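# Green block into blue bowl, tape measure onto pink plate

## Task

Place the green block inside the blue bowl and the red tape measure onto the pink plate, and leave both released, with neither hand still holding them.

## Robot and tools

Robot: two arms, left_arm and right_arm, each ending in a five-digit-style hand with index, middle and ring fingers plus a thumb. right_arm has a right hand; left_arm has its mirror image. Measured base positions in metres: left_arm (-0.080, +0.514, 0), right_arm (-0.079, -0.665, 0), both facing almost straight ahead. A camera stand is fixed behind the arms. Cameras: cam_head_left, cam_head_right, cam_high, cam_left_wrist, cam_right_wrist, each 672x504.

Scene frame: origin at table height, halfway between the two nominal bases. +x points out over the table, +z up, and left_arm sits on the +y side. Image left and right do not match these names. Printed positions, orientations (quat wxyz) and velocities use this frame. They can be off by a few centimetres, more at long reach.

Hand point axes (right hand): +z runs along the straight fingers toward their tips. +x runs across the palm, away from the thumb. +y points out of the palm face, which lies at y = -0.062. On the left hand +x points toward the thumb instead. Straight fingertips reach about 0.139 m past the knuckles (knuckles at z = -0.017). A rigid mast near the wrist, on the palm side, can bump objects.

Row layout. Both execute_actions and move take rows of exactly 48 numbers, each in [-1, 1], covering both arms even if one stays still. Order: left dx, dy, dz, rx, ry, rz; left hand motors index_abd, index_mcp, index_pip, index_dip, middle_abd, middle_mcp, middle_pip, middle_dip, ring_abd, ring_mcp, ring_pip, ring_dip, thumb_cmc, thumb_axl, thumb_mcp, thumb_ipl; left current_limit, speed. Then the same 24 for the right arm.

The six pose numbers are an offset, not a pose. They count from that arm's Hand target as it was when the action or move began, along the Hand target's own axes. 1.0 equals 0.6 m of travel or 180 degrees of turn. rx, ry, rz form one rotation vector. Every row in an action counts from that same starting target, so rows do not add up. A later action or call starts from the updated target, so sending the same offset again moves the arm further. All zeros re-requests the current Hand target. Orientation is clipped each step to within 32 degrees of the measured orientation.

The 16 hand numbers are absolute goal angles: -1 and +1 are the two hinge stops. Toward -1 the fingers and thumb curl or close. Straight values: _abd 0.00, _mcp 0.75, _pip 0.58, _dip 0.70, thumb_cmc 0.71, thumb_axl 0.68, thumb_mcp 0.23, thumb_ipl 0.17. A 0 is a real goal, not a "no change". To leave a hand as it is, copy back its hand_goal, hand_current_limit and hand_speed. current_limit maps -1..+1 to 0..550 mA (floor 11 mA). speed gives (speed+1)/2 of 8.5 rad/s. At the start these are +0.4 and -0.6. A finger grips only while its goal lies past the object's surface.

execute_actions(actions, cameras): actions is a list of actions. Each action is a list of up to 15 rows, one per 1/30 s. A short action repeats its final row until 15 steps have passed. An empty list returns a status with camera images.

move(target, speed, blend, stop_force, zero, blocking, cameras): drives each hand point in a straight line to its target. target is one 48-number row, or a list of up to 15 rows, every one an offset from the same starting Hand targets. speed is in m/s, 0.002 to 3.2, default 0.25; turning is capped at twice that in rad/s. Give one value, or one per target. blend (m) rounds corners in a list. stop_force (N, 4 to 120, both arms) ends an arm's path once its wrist sensor feels that much push. zero (default true) re-zeroes the sensor first. blocking=false returns early but cannot be combined with stop_force. A move lasts at most 10 s. It adds a "move:" line with the ending (done, off_target, moving, held, fault) and any limits (paced: pose clipped; held: steps withheld). Arms that line does not name finished within 3 mm and 2 degrees.

wait(seconds 0 to 10, cameras): hold the current commands. stop(cameras): brake a running move. zoom_image(camera, region [x0, y0, x1, y1] in pixels, at most 504x504): enlarge part of the newest image from that camera. zero_wrist_force(arm: left_arm or right_arm): re-zero that wrist's force/torque sensor. finished_scene(scene 1 optional): ends the scene for good; the goal must stay true with no robot help.

Result lines: end_effector_position, end_effector_quat_wxyz and velocities; Hand target, which the next offsets count from. The hand point often rests short of its Hand target; send the gap as an offset. Hand lines per motor, in the row order: hand_goal, hand_measured, hand_current_ma, and hand_state (moving, goal, blocked, overload). Wrist force and Wrist torque are given in the end effector's own axes, plus a peak line. Also Joint positions, Joint torques and motor temperatures.

Avoid: letting anything fall off the table or be left off it, which fails the task. Do not drop parts, release moving parts, or hit things hard. Each arm is stiff: a net force near 150 N or joint torque at its limit (elbow 132, wrist joints 47.5 N m) stops that arm for 10 s. Contact between the two arms, or one hand gripping the other, can end the scene. A motor drawing 495 mA or more for 5 s shuts down. Motors that reach 85 °C brake the arm; a MOTOR HOT line appears at 70 °C. Paths near an arm's own base can flip its posture, so go around the base. Slow moves hit more gently.

Each tool is called after "Call:" as name(argument=value, ...), one argument or row to a line, values as JSON.

## Session

Call:
execute_actions(
  actions=[],
)

Scene clock: 0.00 s.
left_arm: end_effector_position=(+0.8457, +0.6935, +0.3722) hand_goal=(+0.000, +0.754, +0.576, +0.696, +0.000, +0.754, +0.576, +0.696, +0.000, +0.754, +0.576, +0.696, +0.714, +0.678, +0.226, +0.168) hand_measured=(+0.000, +0.754, +0.576, +0.696, +0.000, +0.754, +0.576, +0.696, +0.000, +0.754, +0.576, +0.696, +0.714, +0.678, +0.226, +0.168) hand_current_ma=(+0, +0, +0, +0, +0, +0, +0, +0, +0, +0, +0, +0, +0, +0, +0, +0) hand_state=(goal, goal, goal, goal, goal, goal, goal, goal, goal, goal, goal, goal, goal, goal, goal, goal) hand_current_limit=0.40 hand_speed=-0.60 end_effector_quat_wxyz=(+0.346, +0.684, +0.473, +0.434) | right_arm: end_effector_position=(+0.8012, +0.0025, +0.3454) hand_goal=(+0.000, +0.754, +0.576, +0.696, +0.000, +0.754, +0.576, +0.696, +0.000, +0.754, +0.576, +0.696, +0.714, +0.678, +0.226, +0.168) hand_measured=(+0.000, +0.754, +0.576, +0.696, +0.000, +0.754, +0.576, +0.696, +0.000, +0.754, +0.576, +0.696, +0.714, +0.678, +0.226, +0.168) hand_current_ma=(+0, +0, +0, +0, +0, +0, +0, +0, +0, +0, +0, +0, +0, +0, +0, +0) hand_state=(goal, goal, goal, goal, goal, goal, goal, goal, goal, goal, goal, goal, goal, goal, goal, goal) hand_current_limit=0.40 hand_speed=-0.60 end_effector_quat_wxyz=(+0.582, -0.047, +0.788, +0.194)
Joint positions: left_arm=[0.037 -1.221 1.694 -0.077 1.67 3.475] | right_arm=[0.435 -1.008 1.401 -0.144 1.62 1.846]
Joint velocities: within noise
Joint torques (N m): no reading
Motor temperatures (°C): left_arm=[34 44 36 43 47 40] | right_arm=[43 46 35 49 47 51]
Wrist force (N): no reading
Wrist torque (N m): no reading
Wrist force, peak (N): no reading
Hand target: left_arm +0.8457, +0.6935, +0.3722; +0.346, +0.684, +0.473, +0.434 | right_arm +0.8012, +0.0025, +0.3454; +0.582, -0.047, +0.788, +0.194

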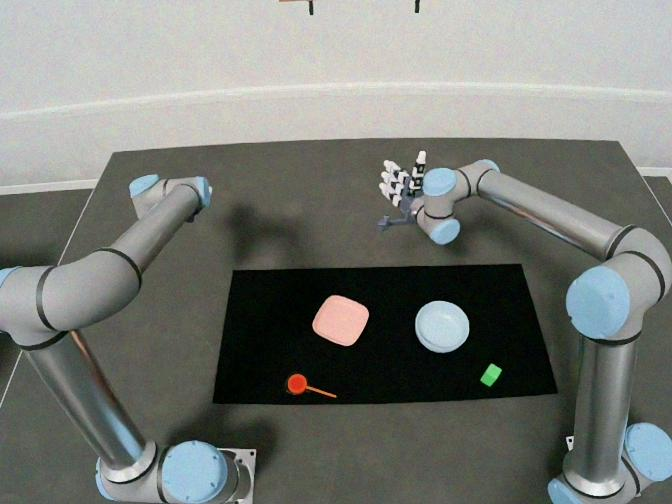

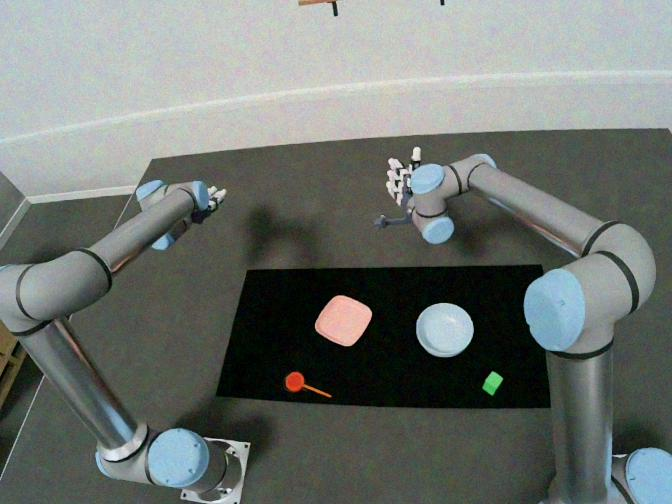

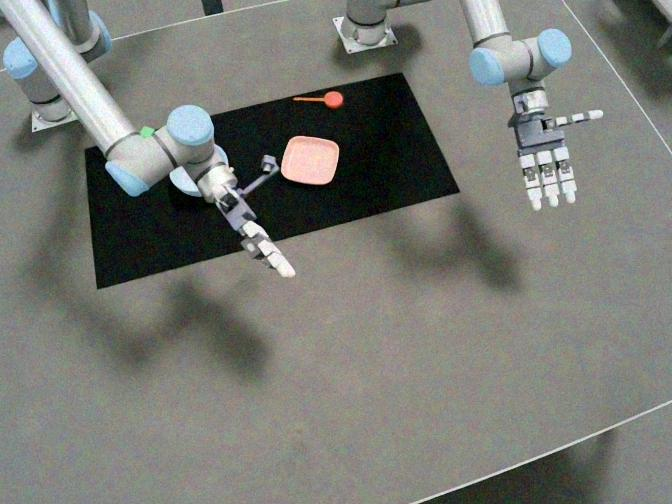

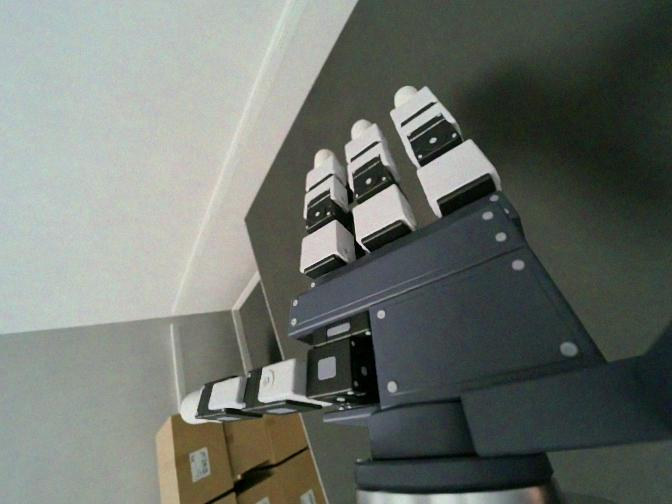

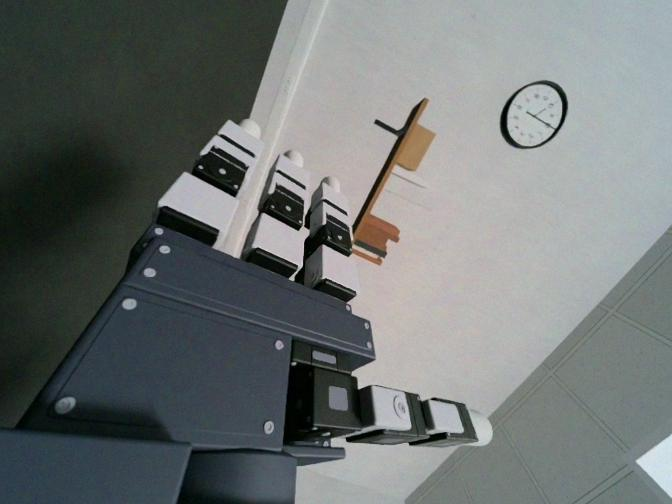

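Call:
zoom_image(
  camera="cam_head_left",
  region=[260, 340, 360, 415],
)

Call:
zoom_image(
  camera="cam_head_left",
  region=[400, 280, 560, 400],
)

Call:
zoom_image(
  camera="cam_high",
  region=[80, 60, 400, 300],
)

Call:
zoom_image(
  camera="cam_head_left",
  region=[80, 380, 672, 504],
)

Scaled by 5.040 from the camera's 672x504 image, which has a finer 960x720 frame.

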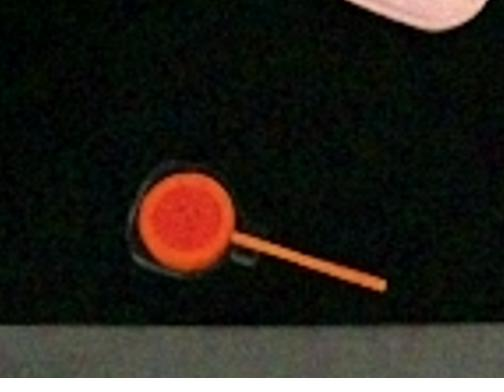

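Scaled by 3.150 from the camera's 672x504 image, which has a finer 960x720 frame.

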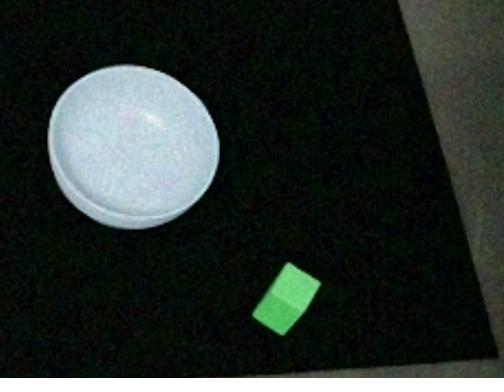

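Scaled by 1.575 from the camera's 672x504 image, which has a finer 960x720 frame.

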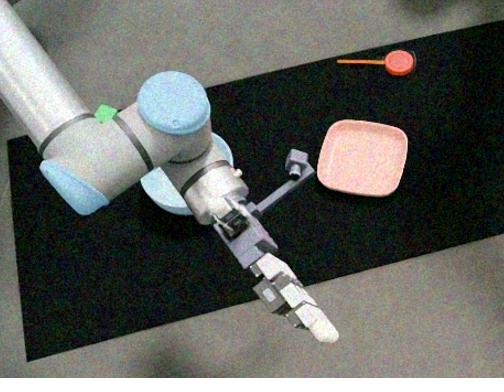

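Region (80, 380, 672, 504) is 592x124 pixels. A region can be at most 504 by 504 pixels.

Call:
move(
  target=[
    [-0.636,-0.0133,-0.680,0.3594,-0.1060,-0.0033, 0,0.753,-0.299,-0.029, 0,0.753,-0.299,-0.029, 0,1.0,-0.883,-0.754, -0.571,0.678,0.337,-0.0486, 0.4,-0.6, 0.0037,-0.273,-0.7957,0.4899,0.1095,0.5724, 0,0.753,-0.299,-0.029, 0,0.753,-0.299,-0.029, 0,1.0,-0.883,-0.754, -0.571,0.678,0.1685,-0.0486, 0.4,-0.6],
  ],
  speed=0.4,
  cameras=["all"],
)

Scene clock: 245.33 s.
left_arm: end_effector_position=(+0.4001, +0.3602, +0.4202) hand_goal=(+0.000, +0.754, -0.298, -0.028, +0.000, +0.754, -0.298, -0.028, +0.000, +1.000, -0.882, -0.754, -0.570, +0.678, +0.338, -0.048) hand_measured=(+0.000, +0.758, -0.292, -0.026, +0.000, +0.758, -0.290, -0.024, +0.000, +1.000, -0.876, -0.752, -0.570, +0.678, +0.334, -0.048) hand_current_ma=(+0, +1, +2, +0, +0, +1, +3, +1, +0, +0, +2, +0, +0, +0, -2, +0) hand_state=(goal, goal, goal, goal, goal, goal, goal, goal, goal, goal, goal, goal, goal, goal, goal, goal) hand_current_limit=0.40 hand_speed=-0.60 end_effector_quat_wxyz=(+0.000, +0.819, +0.574, +0.000) | right_arm: end_effector_position=(+0.4202, -0.3199, +0.4199) hand_goal=(+0.000, +0.754, -0.298, -0.028, +0.000, +0.754, -0.298, -0.028, +0.000, +1.000, -0.882, -0.754, -0.570, +0.678, +0.168, -0.048) hand_measured=(-0.002, +0.756, -0.292, -0.026, -0.002, +0.756, -0.292, -0.026, -0.002, +1.000, -0.876, -0.752, -0.572, +0.678, +0.166, -0.046) hand_current_ma=(-1, +5, +10, +4, -2, +5, +12, +5, -1, +0, +9, +4, -4, -1, -5, +2) hand_state=(goal, goal, goal, goal, goal, goal, goal, goal, goal, goal, goal, goal, goal, goal, goal, goal) hand_current_limit=0.40 hand_speed=-0.60 end_effector_quat_wxyz=(+0.000, +0.857, +0.516, +0.000)
Joint positions: left_arm=[-0.786 -1.664 1.882 1.352 1.571 2.706] | right_arm=[0.455 -1.361 1.562 1.37 1.571 4.081]
Joint torques (N m): left_arm=[-8.32 -40.84 -30.68 5.63 2.65 -2.98] | right_arm=[-18.42 -77.68 -26.67 8.81 -2.96 3.12]
Wrist force (N): left_arm=[0.9 2.2 0.9] | right_arm=[0.9 -0.6 -0.7]
Wrist torque (N m): left_arm=[0.11 0.08 -0.10] | right_arm=[0.11 0.36 0.08]
Wrist force, peak (N): left_arm=[0.2 2.6 1.5] | right_arm=[1.8 0.6 -1.4]
Hand target: left_arm +0.4000, +0.3601, +0.4203; +0.000, +0.819, +0.574, +0.000 | right_arm +0.4201, -0.3200, +0.4199; +0.000, +0.857, +0.515, +0.000
Off the commanded pose: left_arm 0.000 m, 0 deg | right_arm 0.000 m, 0 deg.
move: done

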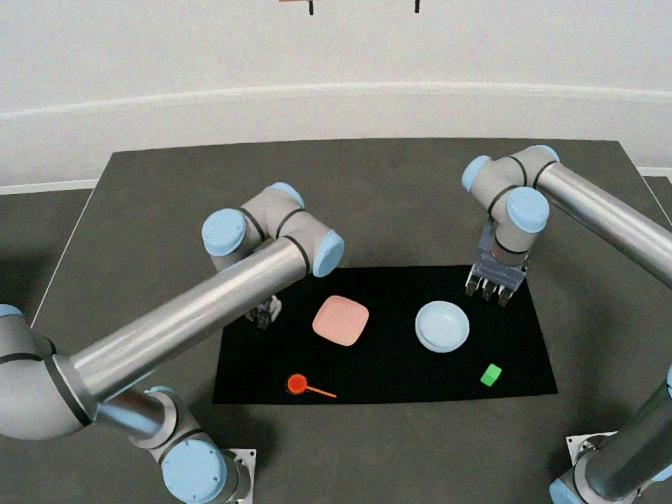

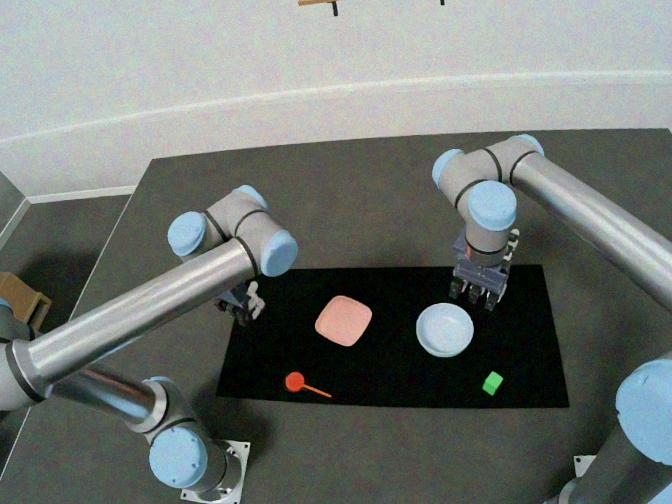

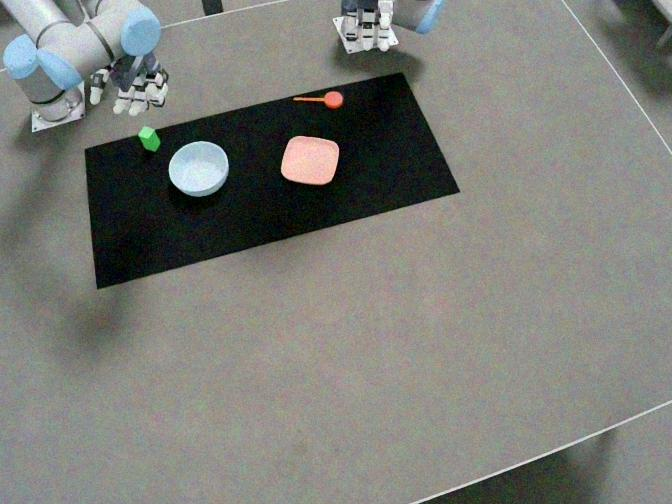

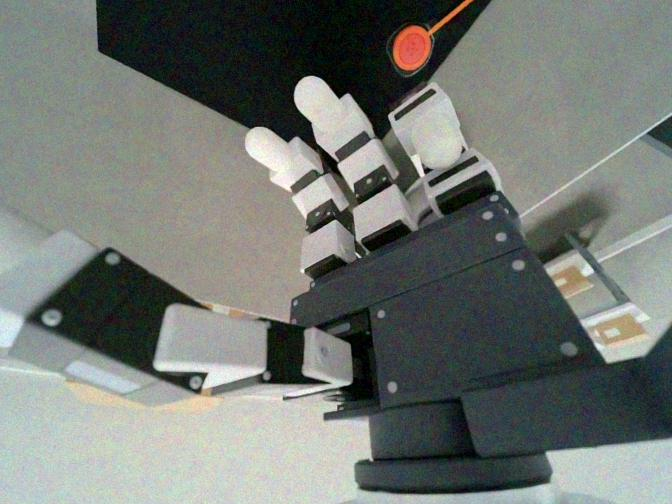

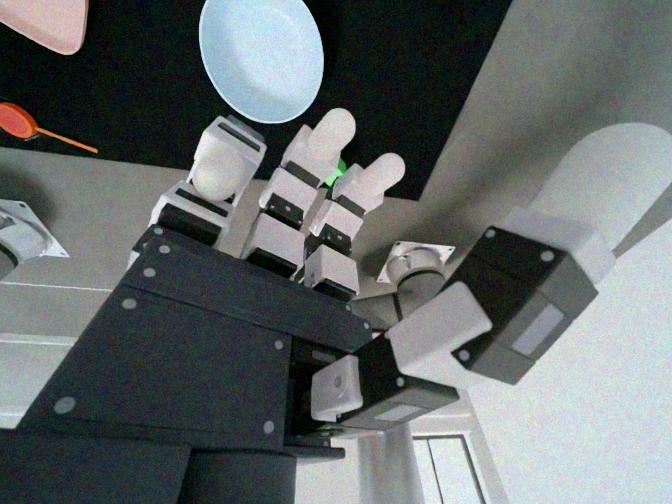

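Call:
move(
  target=[
    [-0.188,-0.3218,0.3333,0.3333,0,0, 0,0.753,-0.299,-0.029, 0,0.753,-0.299,-0.029, 0,1.0,-0.883,-0.754, -0.571,0.678,0.337,-0.0486, 0.4,-0.6, -0.2158,-0.3212,0.3333,0.3333,0,0, 0,0.753,-0.299,-0.029, 0,0.753,-0.299,-0.029, 0,1.0,-0.883,-0.754, -0.571,0.678,0.1685,-0.0486, 0.4,-0.6],
  ],
  speed=0.4,
  cameras=["all"],
)

Scene clock: 252.63 s.
left_arm: end_effector_position=(+0.1800, +0.3201, +0.2204) hand_goal=(+0.000, +0.754, -0.298, -0.028, +0.000, +0.754, -0.298, -0.028, +0.000, +1.000, -0.882, -0.754, -0.570, +0.678, +0.338, -0.048) hand_measured=(+0.000, +0.750, -0.296, -0.026, +0.000, +0.750, -0.296, -0.024, +0.000, +0.996, -0.878, -0.752, -0.570, +0.678, +0.334, -0.048) hand_current_ma=(+0, -1, +0, +0, +0, -1, +1, +1, +0, -1, +1, +0, +0, +0, -2, +0) hand_state=(goal, goal, goal, goal, goal, goal, goal, goal, goal, goal, goal, goal, goal, goal, goal, goal) hand_current_limit=0.40 hand_speed=-0.60 end_effector_quat_wxyz=(-0.409, +0.710, +0.497, -0.287) | right_arm: end_effector_position=(+0.1893, -0.3440, +0.2199) hand_goal=(+0.000, +0.754, -0.298, -0.028, +0.000, +0.754, -0.298, -0.028, +0.000, +1.000, -0.882, -0.754, -0.570, +0.678, +0.168, -0.048) hand_measured=(-0.002, +0.750, -0.296, -0.026, -0.002, +0.750, -0.294, -0.026, -0.002, +0.996, -0.878, -0.752, -0.572, +0.678, +0.166, -0.046) hand_current_ma=(-1, -8, +4, +4, -2, -8, +5, +5, -1, -7, +8, +4, -4, -1, -5, +2) hand_state=(goal, goal, goal, goal, goal, goal, goal, goal, goal, goal, goal, goal, goal, goal, goal, goal) hand_current_limit=0.40 hand_speed=-0.60 end_effector_quat_wxyz=(-0.428, +0.742, +0.447, -0.257)
Joint positions: left_arm=[-0.946 -1.276 2.177 1.632 2.078 2.816] | right_arm=[0.194 -1.266 2.157 1.611 0.996 3.525]
Joint torques (N m): left_arm=[-9.99 -33.62 -16.06 1.51 3.33 2.42] | right_arm=[-18.15 -33.45 -13.13 8.61 -3.77 -1.17]
Wrist force (N): left_arm=[0.9 4.6 0.5] | right_arm=[1.7 -1.7 0.1]
Wrist torque (N m): left_arm=[0.10 0.03 -0.51] | right_arm=[0.10 0.08 0.29]
Wrist force, peak (N): left_arm=[0.3 5.2 1.5] | right_arm=[2.4 -1.3 0.0]
Hand target: left_arm +0.1799, +0.3201, +0.2204; -0.409, +0.710, +0.497, -0.287 | right_arm +0.1893, -0.3440, +0.2198; -0.428, +0.742, +0.447, -0.257
Off the commanded pose: left_arm 0.000 m, 0 deg | right_arm 0.000 m, 0 deg.
move: done

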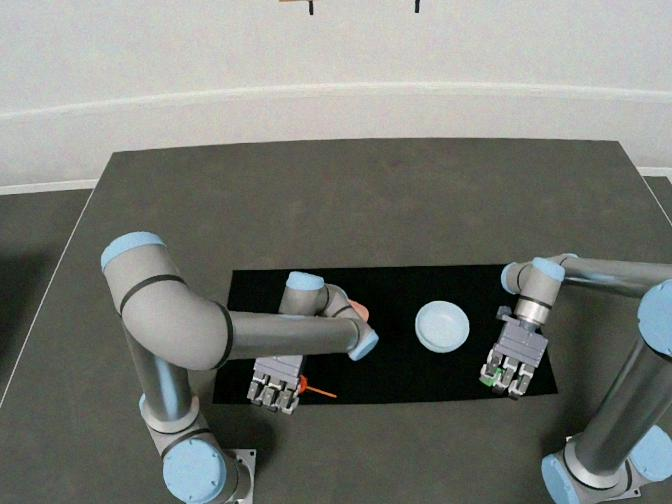

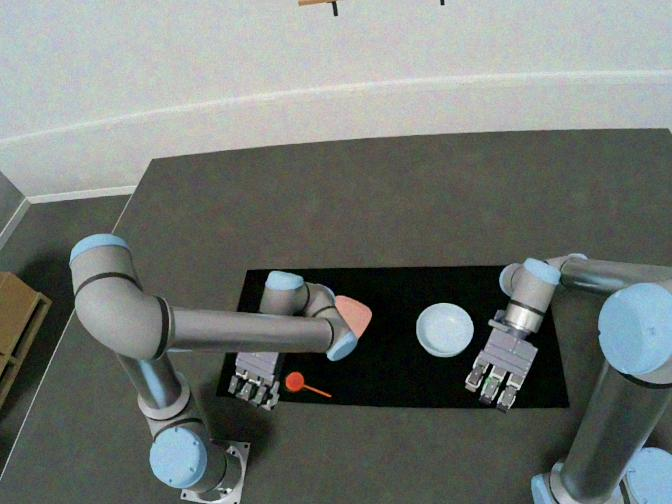

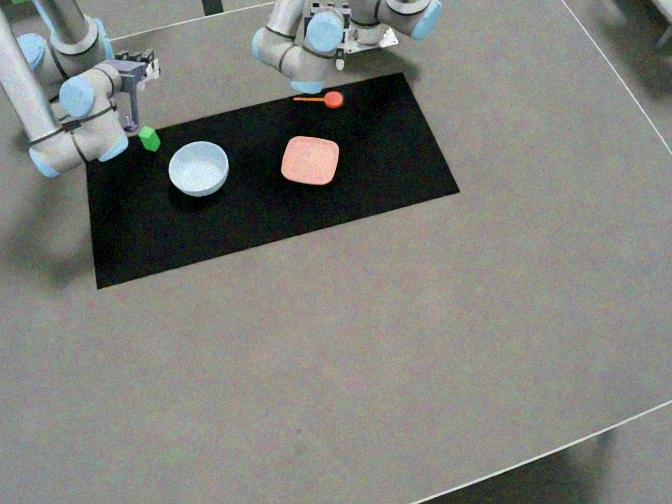

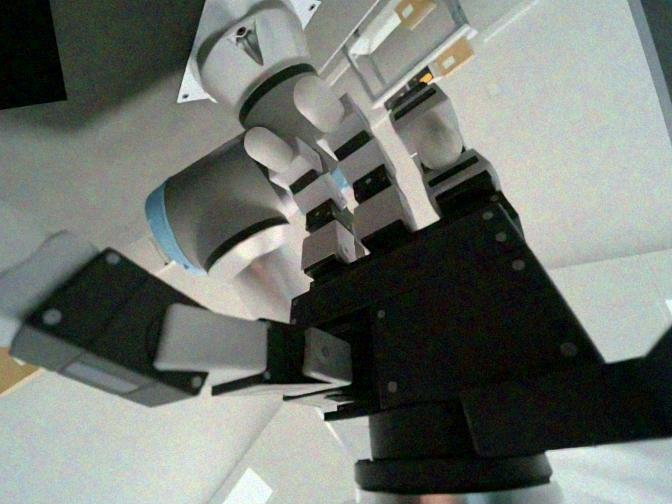

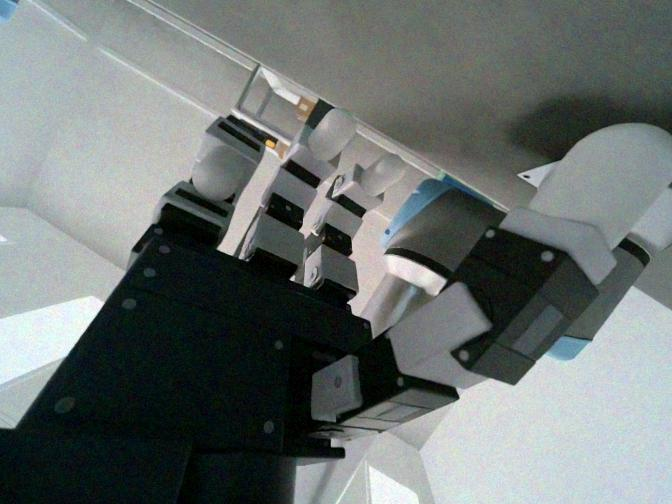

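Call:
zoom_image(
  camera="cam_head_left",
  region=[440, 250, 580, 420],
)

Call:
zoom_image(
  camera="cam_head_left",
  region=[230, 330, 350, 430],
)

Call:
zoom_image(
  camera="cam_high",
  region=[60, 40, 220, 180],
)

Call:
zoom_image(
  camera="cam_high",
  region=[260, 20, 400, 140],
)

Call:
zoom_image(
  camera="cam_head_right",
  region=[210, 330, 330, 430],
)

Scaled by 2.965 from the camera's 672x504 image, which has a finer 960x720 frame.

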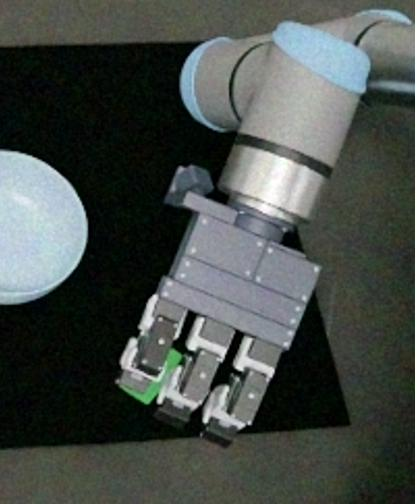

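Scaled by 4.200 from the camera's 672x504 image, which has a finer 960x720 frame.

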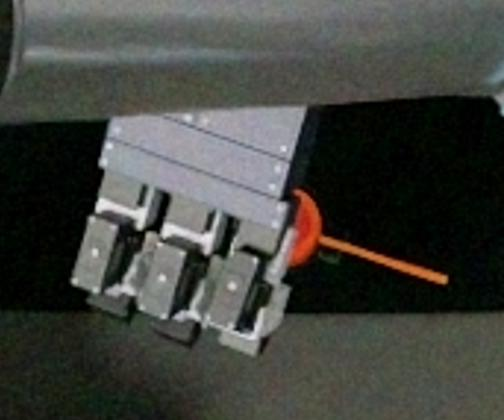

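Scaled by 3.150 from the camera's 672x504 image, which has a finer 960x720 frame.

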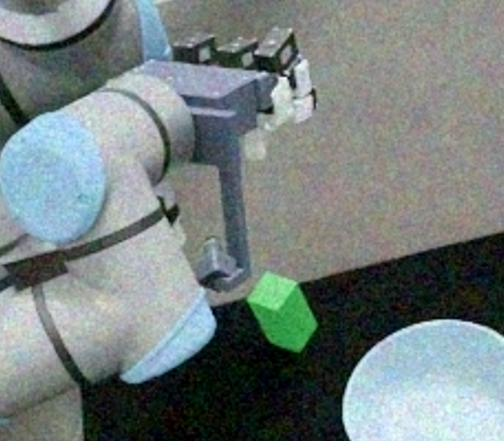

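Scaled by 3.600 from the camera's 672x504 image, which has a finer 960x720 frame.

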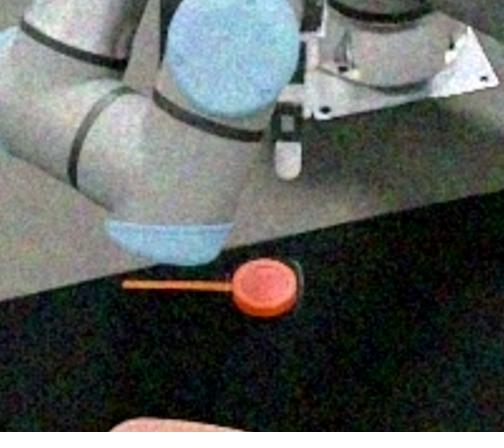

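Scaled by 4.200 from the camera's 672x504 image, which has a finer 960x720 frame.

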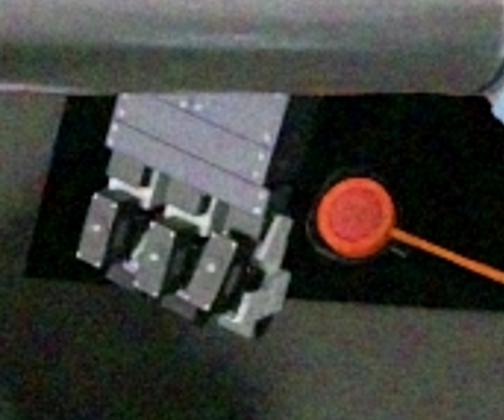

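Call:
zoom_image(
  camera="cam_head_left",
  region=[530, 400, 672, 504],
)

Call:
zoom_image(
  camera="cam_head_left",
  region=[140, 400, 282, 504],
)

Call:
zoom_image(
  camera="cam_high",
  region=[0, 0, 200, 160],
)

Scaled by 3.549 from the camera's 672x504 image, which has a finer 960x720 frame.

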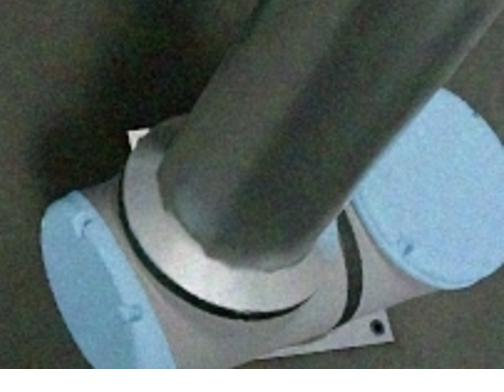

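Scaled by 3.549 from the camera's 672x504 image, which has a finer 960x720 frame.

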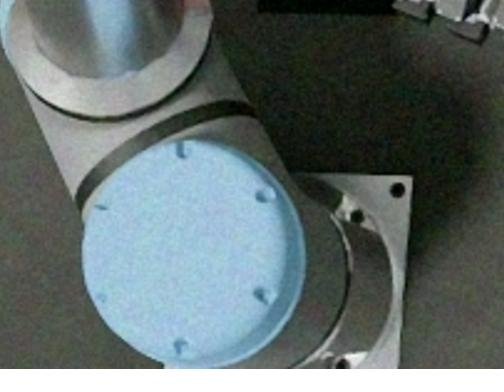

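Scaled by 2.520 from the camera's 672x504 image, which has a finer 960x720 frame.

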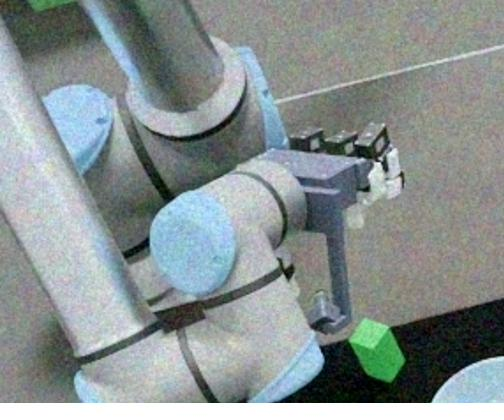

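Call:
move(
  target=[
    [-0.0608,0.156,0.0298,0,0,0, 0,0.753,-0.299,-0.029, 0,0.753,-0.299,-0.029, 0,1.0,-0.883,-0.754, -0.571,0.678,0.337,-0.0486, 0.4,-0.6, 0.0565,0.1422,0.0535,0,0,0, 0,0.753,-0.299,-0.029, 0,0.753,-0.299,-0.029, 0,1.0,-0.883,-0.754, -0.571,0.678,0.1685,-0.0486, 0.4,-0.6],
  ],
  speed=0.2,
  cameras=["all"],
)

Call:
zoom_image(
  camera="cam_head_left",
  region=[440, 280, 580, 420],
)

Call:
zoom_image(
  camera="cam_head_left",
  region=[230, 330, 350, 430],
)

Call:
zoom_image(
  camera="cam_high",
  region=[60, 40, 220, 180],
)

Call:
zoom_image(
  camera="cam_high",
  region=[260, 20, 400, 140],
)

Call:
zoom_image(
  camera="cam_head_right",
  region=[210, 330, 330, 430],
)

Scene clock: 290.60 s.
left_arm: end_effector_position=(+0.1968, +0.2751, +0.1305) hand_goal=(+0.000, +0.754, -0.298, -0.028, +0.000, +0.754, -0.298, -0.028, +0.000, +1.000, -0.882, -0.754, -0.570, +0.678, +0.338, -0.048) hand_measured=(+0.000, +0.750, -0.296, -0.026, +0.000, +0.748, -0.296, -0.024, +0.000, +0.994, -0.878, -0.752, -0.570, +0.678, +0.334, -0.048) hand_current_ma=(+0, -1, +0, +0, +0, -2, +1, +1, +0, -2, +1, +0, +0, +0, -2, +0) hand_state=(goal, goal, goal, goal, goal, goal, goal, goal, goal, goal, goal, goal, goal, goal, goal, goal) hand_current_limit=0.40 hand_speed=-0.60 end_effector_quat_wxyz=(-0.409, +0.710, +0.497, -0.287) | right_arm: end_effector_position=(+0.2183, -0.3210, +0.1300) hand_goal=(+0.000, +0.754, -0.298, -0.028, +0.000, +0.754, -0.298, -0.028, +0.000, +1.000, -0.882, -0.754, -0.570, +0.678, +0.168, -0.048) hand_measured=(-0.002, +0.750, -0.296, -0.026, -0.002, +0.750, -0.294, -0.026, -0.002, +0.996, -0.878, -0.752, -0.572, +0.678, +0.166, -0.046) hand_current_ma=(-1, -10, +4, +4, -2, -9, +5, +5, -1, -8, +7, +4, -4, -1, -5, +2) hand_state=(goal, goal, goal, goal, goal, goal, goal, goal, goal, goal, goal, goal, goal, goal, goal, goal) hand_current_limit=0.40 hand_speed=-0.60 end_effector_quat_wxyz=(-0.428, +0.742, +0.447, -0.257)
Joint positions: left_arm=[-0.971 -1.085 2.124 1.485 2.098 2.799] | right_arm=[0.228 -1.081 2.109 1.461 0.969 3.549]
Joint torques (N m): left_arm=[-11.64 -46.41 -25.25 1.31 3.54 -3.19] | right_arm=[17.45 -42.77 -27.94 0.08 -3.68 2.64]
Wrist force (N): left_arm=[1.0 4.5 0.2] | right_arm=[1.4 -2.0 -0.6]
Wrist torque (N m): left_arm=[0.11 0.00 -0.34] | right_arm=[0.11 0.16 -0.03]
Wrist force, peak (N): left_arm=[0.7 6.0 0.8] | right_arm=[1.3 -3.1 -0.6]
Hand target: left_arm +0.1968, +0.2750, +0.1304; -0.409, +0.710, +0.497, -0.287 | right_arm +0.2183, -0.3210, +0.1299; -0.428, +0.742, +0.447, -0.257
Off the commanded pose: left_arm 0.000 m, 0 deg | right_arm 0.000 m, 0 deg.
move: done

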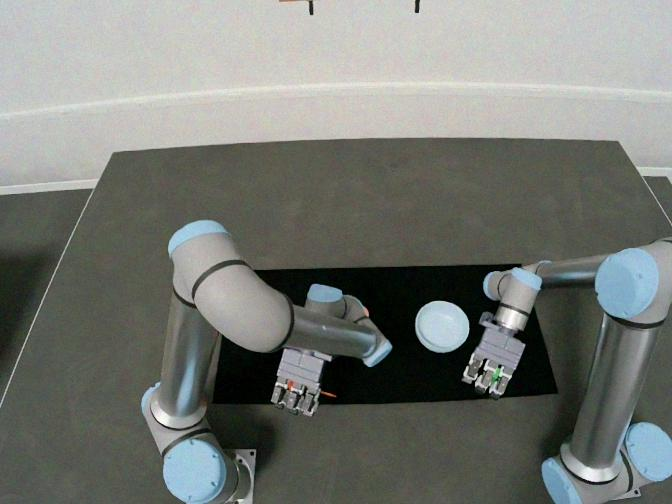

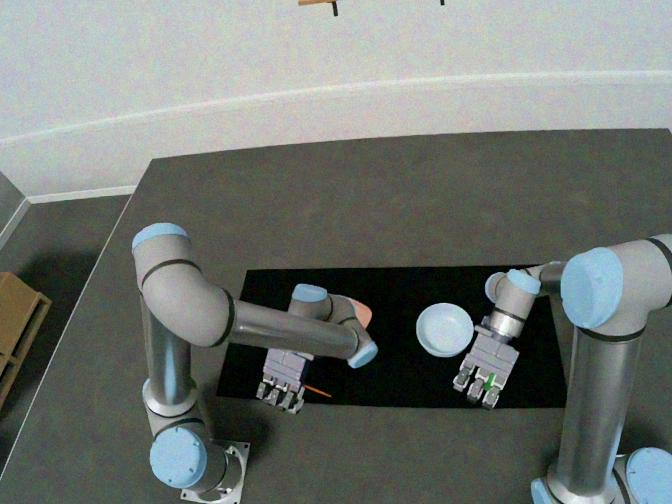

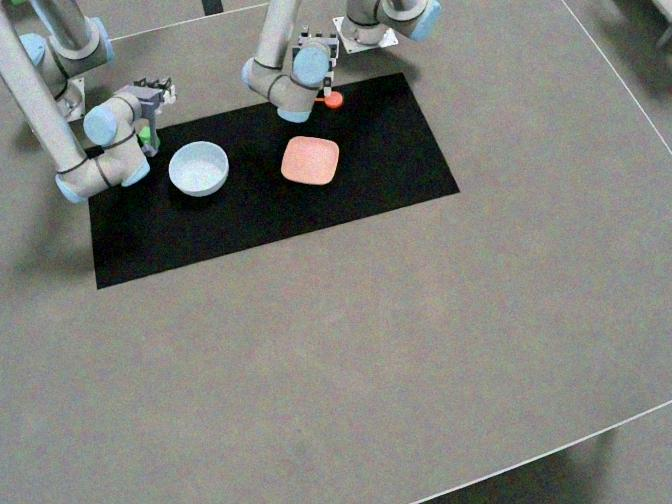

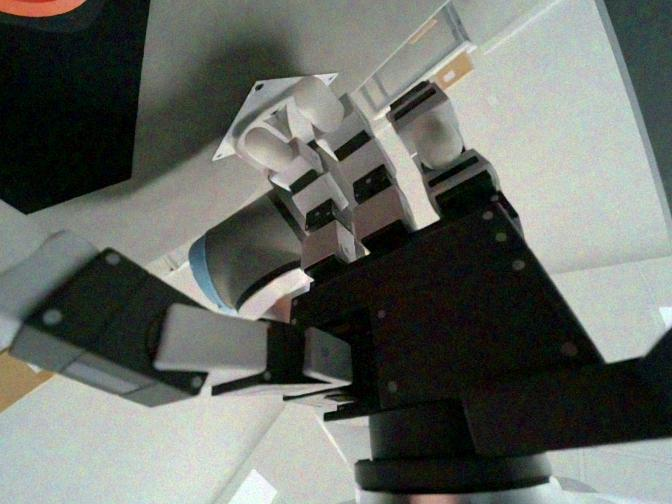

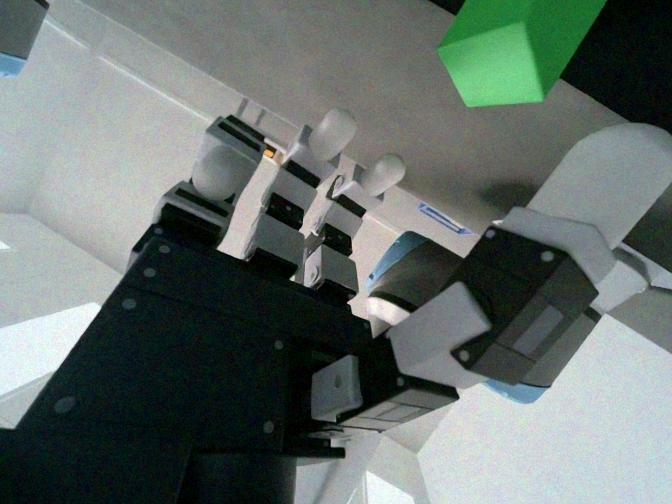

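Scaled by 3.600 from the camera's 672x504 image, which has a finer 960x720 frame.

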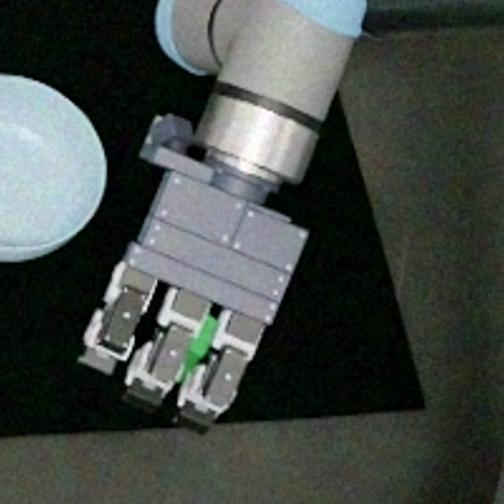

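Scaled by 4.200 from the camera's 672x504 image, which has a finer 960x720 frame.

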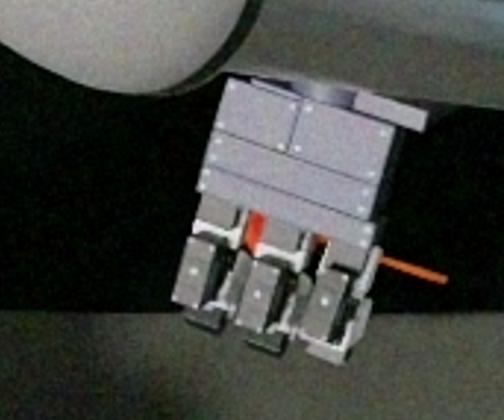

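Scaled by 3.150 from the camera's 672x504 image, which has a finer 960x720 frame.

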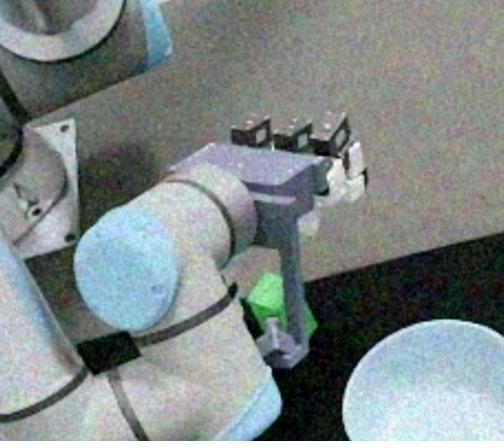

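Scaled by 3.600 from the camera's 672x504 image, which has a finer 960x720 frame.

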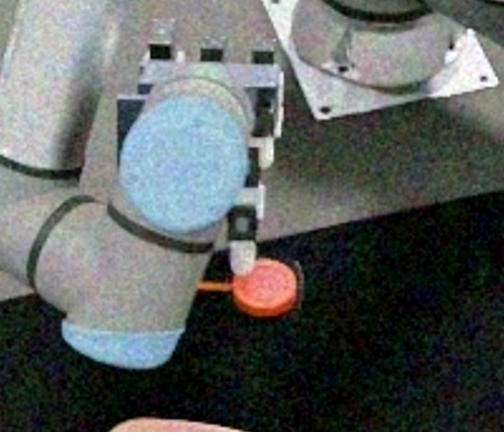

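Scaled by 4.200 from the camera's 672x504 image, which has a finer 960x720 frame.

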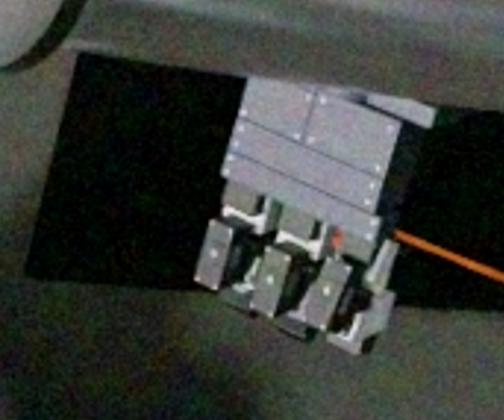

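Call:
move(
  target=[
    [0.0155,0.0865,0.0335,0,0,0, 0,0.753,-0.299,-0.029, 0,0.753,-0.299,-0.029, 0,1.0,-0.883,-0.754, -0.571,0.678,0.337,-0.0486, 0.4,-0.6, 0,0.0577,0.0333,0,0,0, 0,0.753,-0.299,-0.029, 0,0.753,-0.299,-0.029, 0,1.0,-0.883,-0.754, -0.571,0.678,0.1685,-0.0486, 0.4,-0.6],
  ],
  speed=0.15,
  cameras=["all"],
)

Call:
zoom_image(
  camera="cam_high",
  region=[60, 40, 220, 180],
)

Call:
zoom_image(
  camera="cam_high",
  region=[260, 20, 400, 140],
)

Call:
zoom_image(
  camera="cam_head_left",
  region=[440, 280, 580, 420],
)

Call:
zoom_image(
  camera="cam_head_left",
  region=[230, 330, 350, 430],
)

Scene clock: 323.37 s.
left_arm: end_effector_position=(+0.2080, +0.2808, +0.0756) hand_goal=(+0.000, +0.754, -0.298, -0.028, +0.000, +0.754, -0.298, -0.028, +0.000, +1.000, -0.882, -0.754, -0.570, +0.678, +0.338, -0.048) hand_measured=(+0.000, +0.750, -0.296, -0.026, +0.000, +0.748, -0.296, -0.024, +0.000, +0.994, -0.878, -0.752, -0.570, +0.678, +0.334, -0.048) hand_current_ma=(+0, -1, +0, +0, +0, -2, +1, +1, +0, -2, +1, +0, +0, +0, -2, +0) hand_state=(goal, goal, goal, goal, goal, goal, goal, goal, goal, goal, goal, goal, goal, goal, goal, goal) hand_current_limit=0.40 hand_speed=-0.60 end_effector_quat_wxyz=(-0.409, +0.710, +0.497, -0.287) | right_arm: end_effector_position=(+0.2183, -0.3210, +0.0900) hand_goal=(+0.000, +0.754, -0.298, -0.028, +0.000, +0.754, -0.298, -0.028, +0.000, +1.000, -0.882, -0.754, -0.570, +0.678, +0.168, -0.048) hand_measured=(-0.002, +0.750, -0.296, -0.026, -0.002, +0.750, -0.294, -0.026, -0.002, +0.996, -0.878, -0.752, -0.572, +0.678, +0.166, -0.046) hand_current_ma=(-1, -10, +4, +4, -2, -9, +5, +5, -1, -8, +7, +4, -4, -1, -5, +2) hand_state=(goal, goal, goal, goal, goal, goal, goal, goal, goal, goal, goal, goal, goal, goal, goal, goal) hand_current_limit=0.40 hand_speed=-0.60 end_effector_quat_wxyz=(-0.428, +0.742, +0.447, -0.258)
Joint positions: left_arm=[-0.946 -0.986 2.118 1.4 2.078 2.815] | right_arm=[0.228 -1.014 2.114 1.39 0.969 3.549]
Joint torques (N m): left_arm=[6.61 -45.34 -21.63 1.02 -1.89 3.18] | right_arm=[-5.04 -46.7 -16.52 -0.04 0.04 1.21]
Wrist force (N): left_arm=[0.8 5.0 0.6] | right_arm=[1.8 -1.8 -0.5]
Wrist torque (N m): left_arm=[0.14 0.04 -0.56] | right_arm=[0.13 0.07 0.05]
Wrist force, peak (N): left_arm=[1.4 5.6 0.9] | right_arm=[2.3 -2.2 -0.4]
Hand target: left_arm +0.2080, +0.2808, +0.0754; -0.409, +0.710, +0.497, -0.287 | right_arm +0.2184, -0.3210, +0.0899; -0.428, +0.742, +0.447, -0.257
Off the commanded pose: left_arm 0.000 m, 0 deg | right_arm 0.000 m, 0 deg.
move: done

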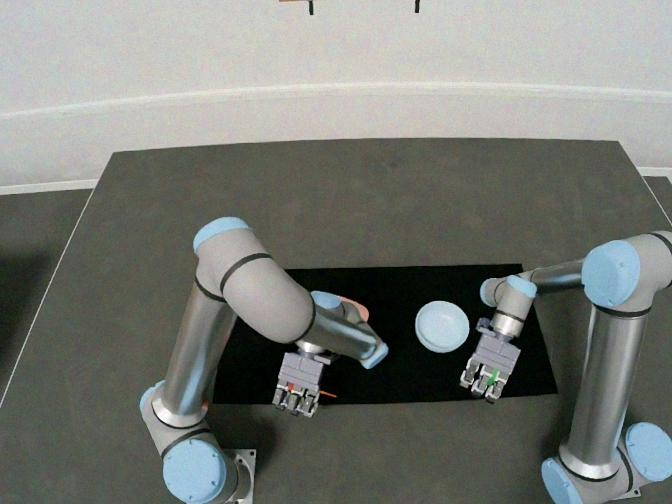

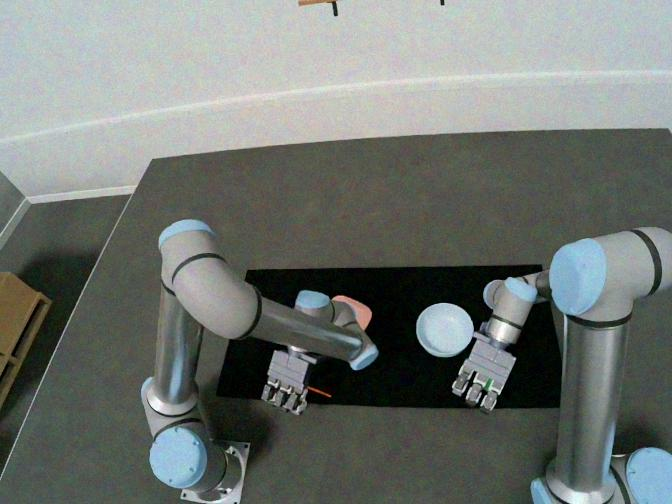

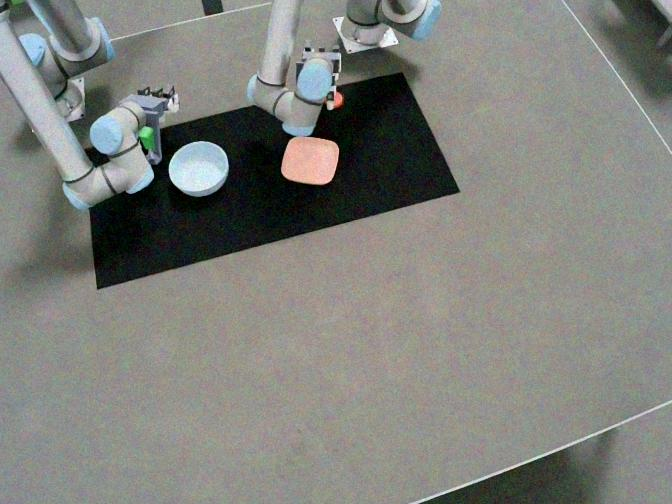

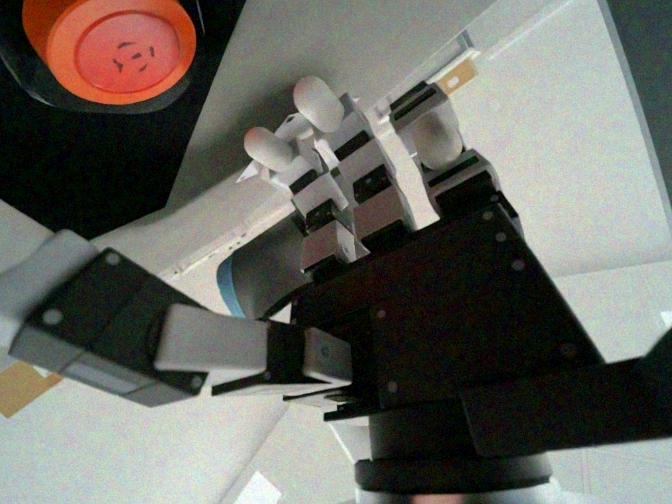

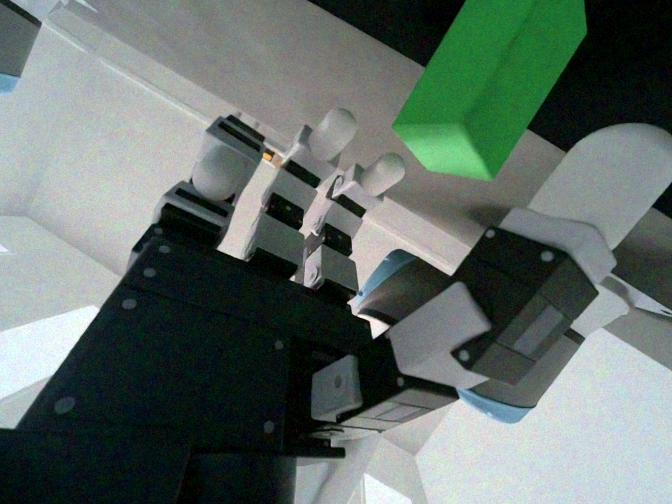

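Scaled by 3.150 from the camera's 672x504 image, which has a finer 960x720 frame.

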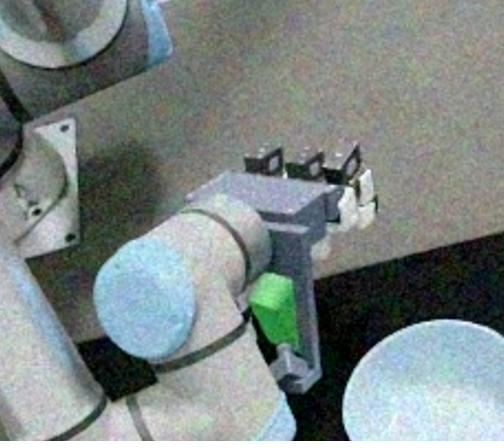

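Scaled by 3.600 from the camera's 672x504 image, which has a finer 960x720 frame.

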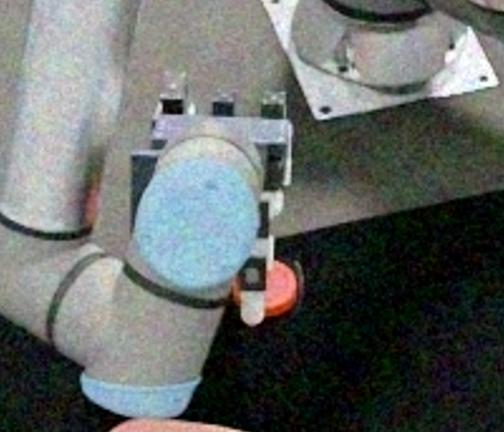

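Scaled by 3.600 from the camera's 672x504 image, which has a finer 960x720 frame.

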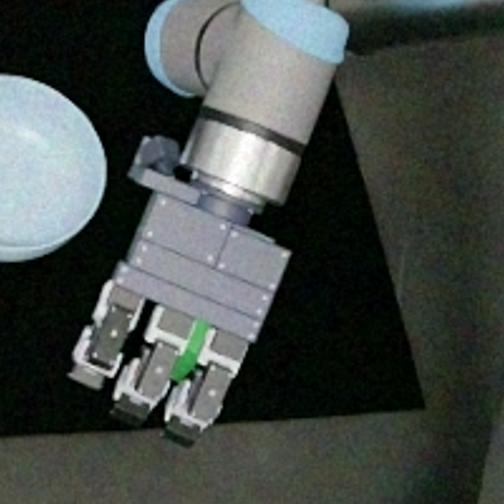

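Scaled by 4.200 from the camera's 672x504 image, which has a finer 960x720 frame.

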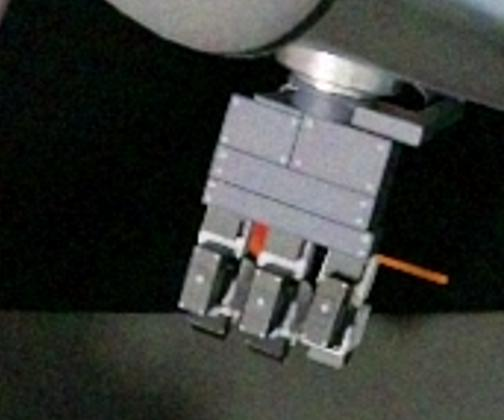

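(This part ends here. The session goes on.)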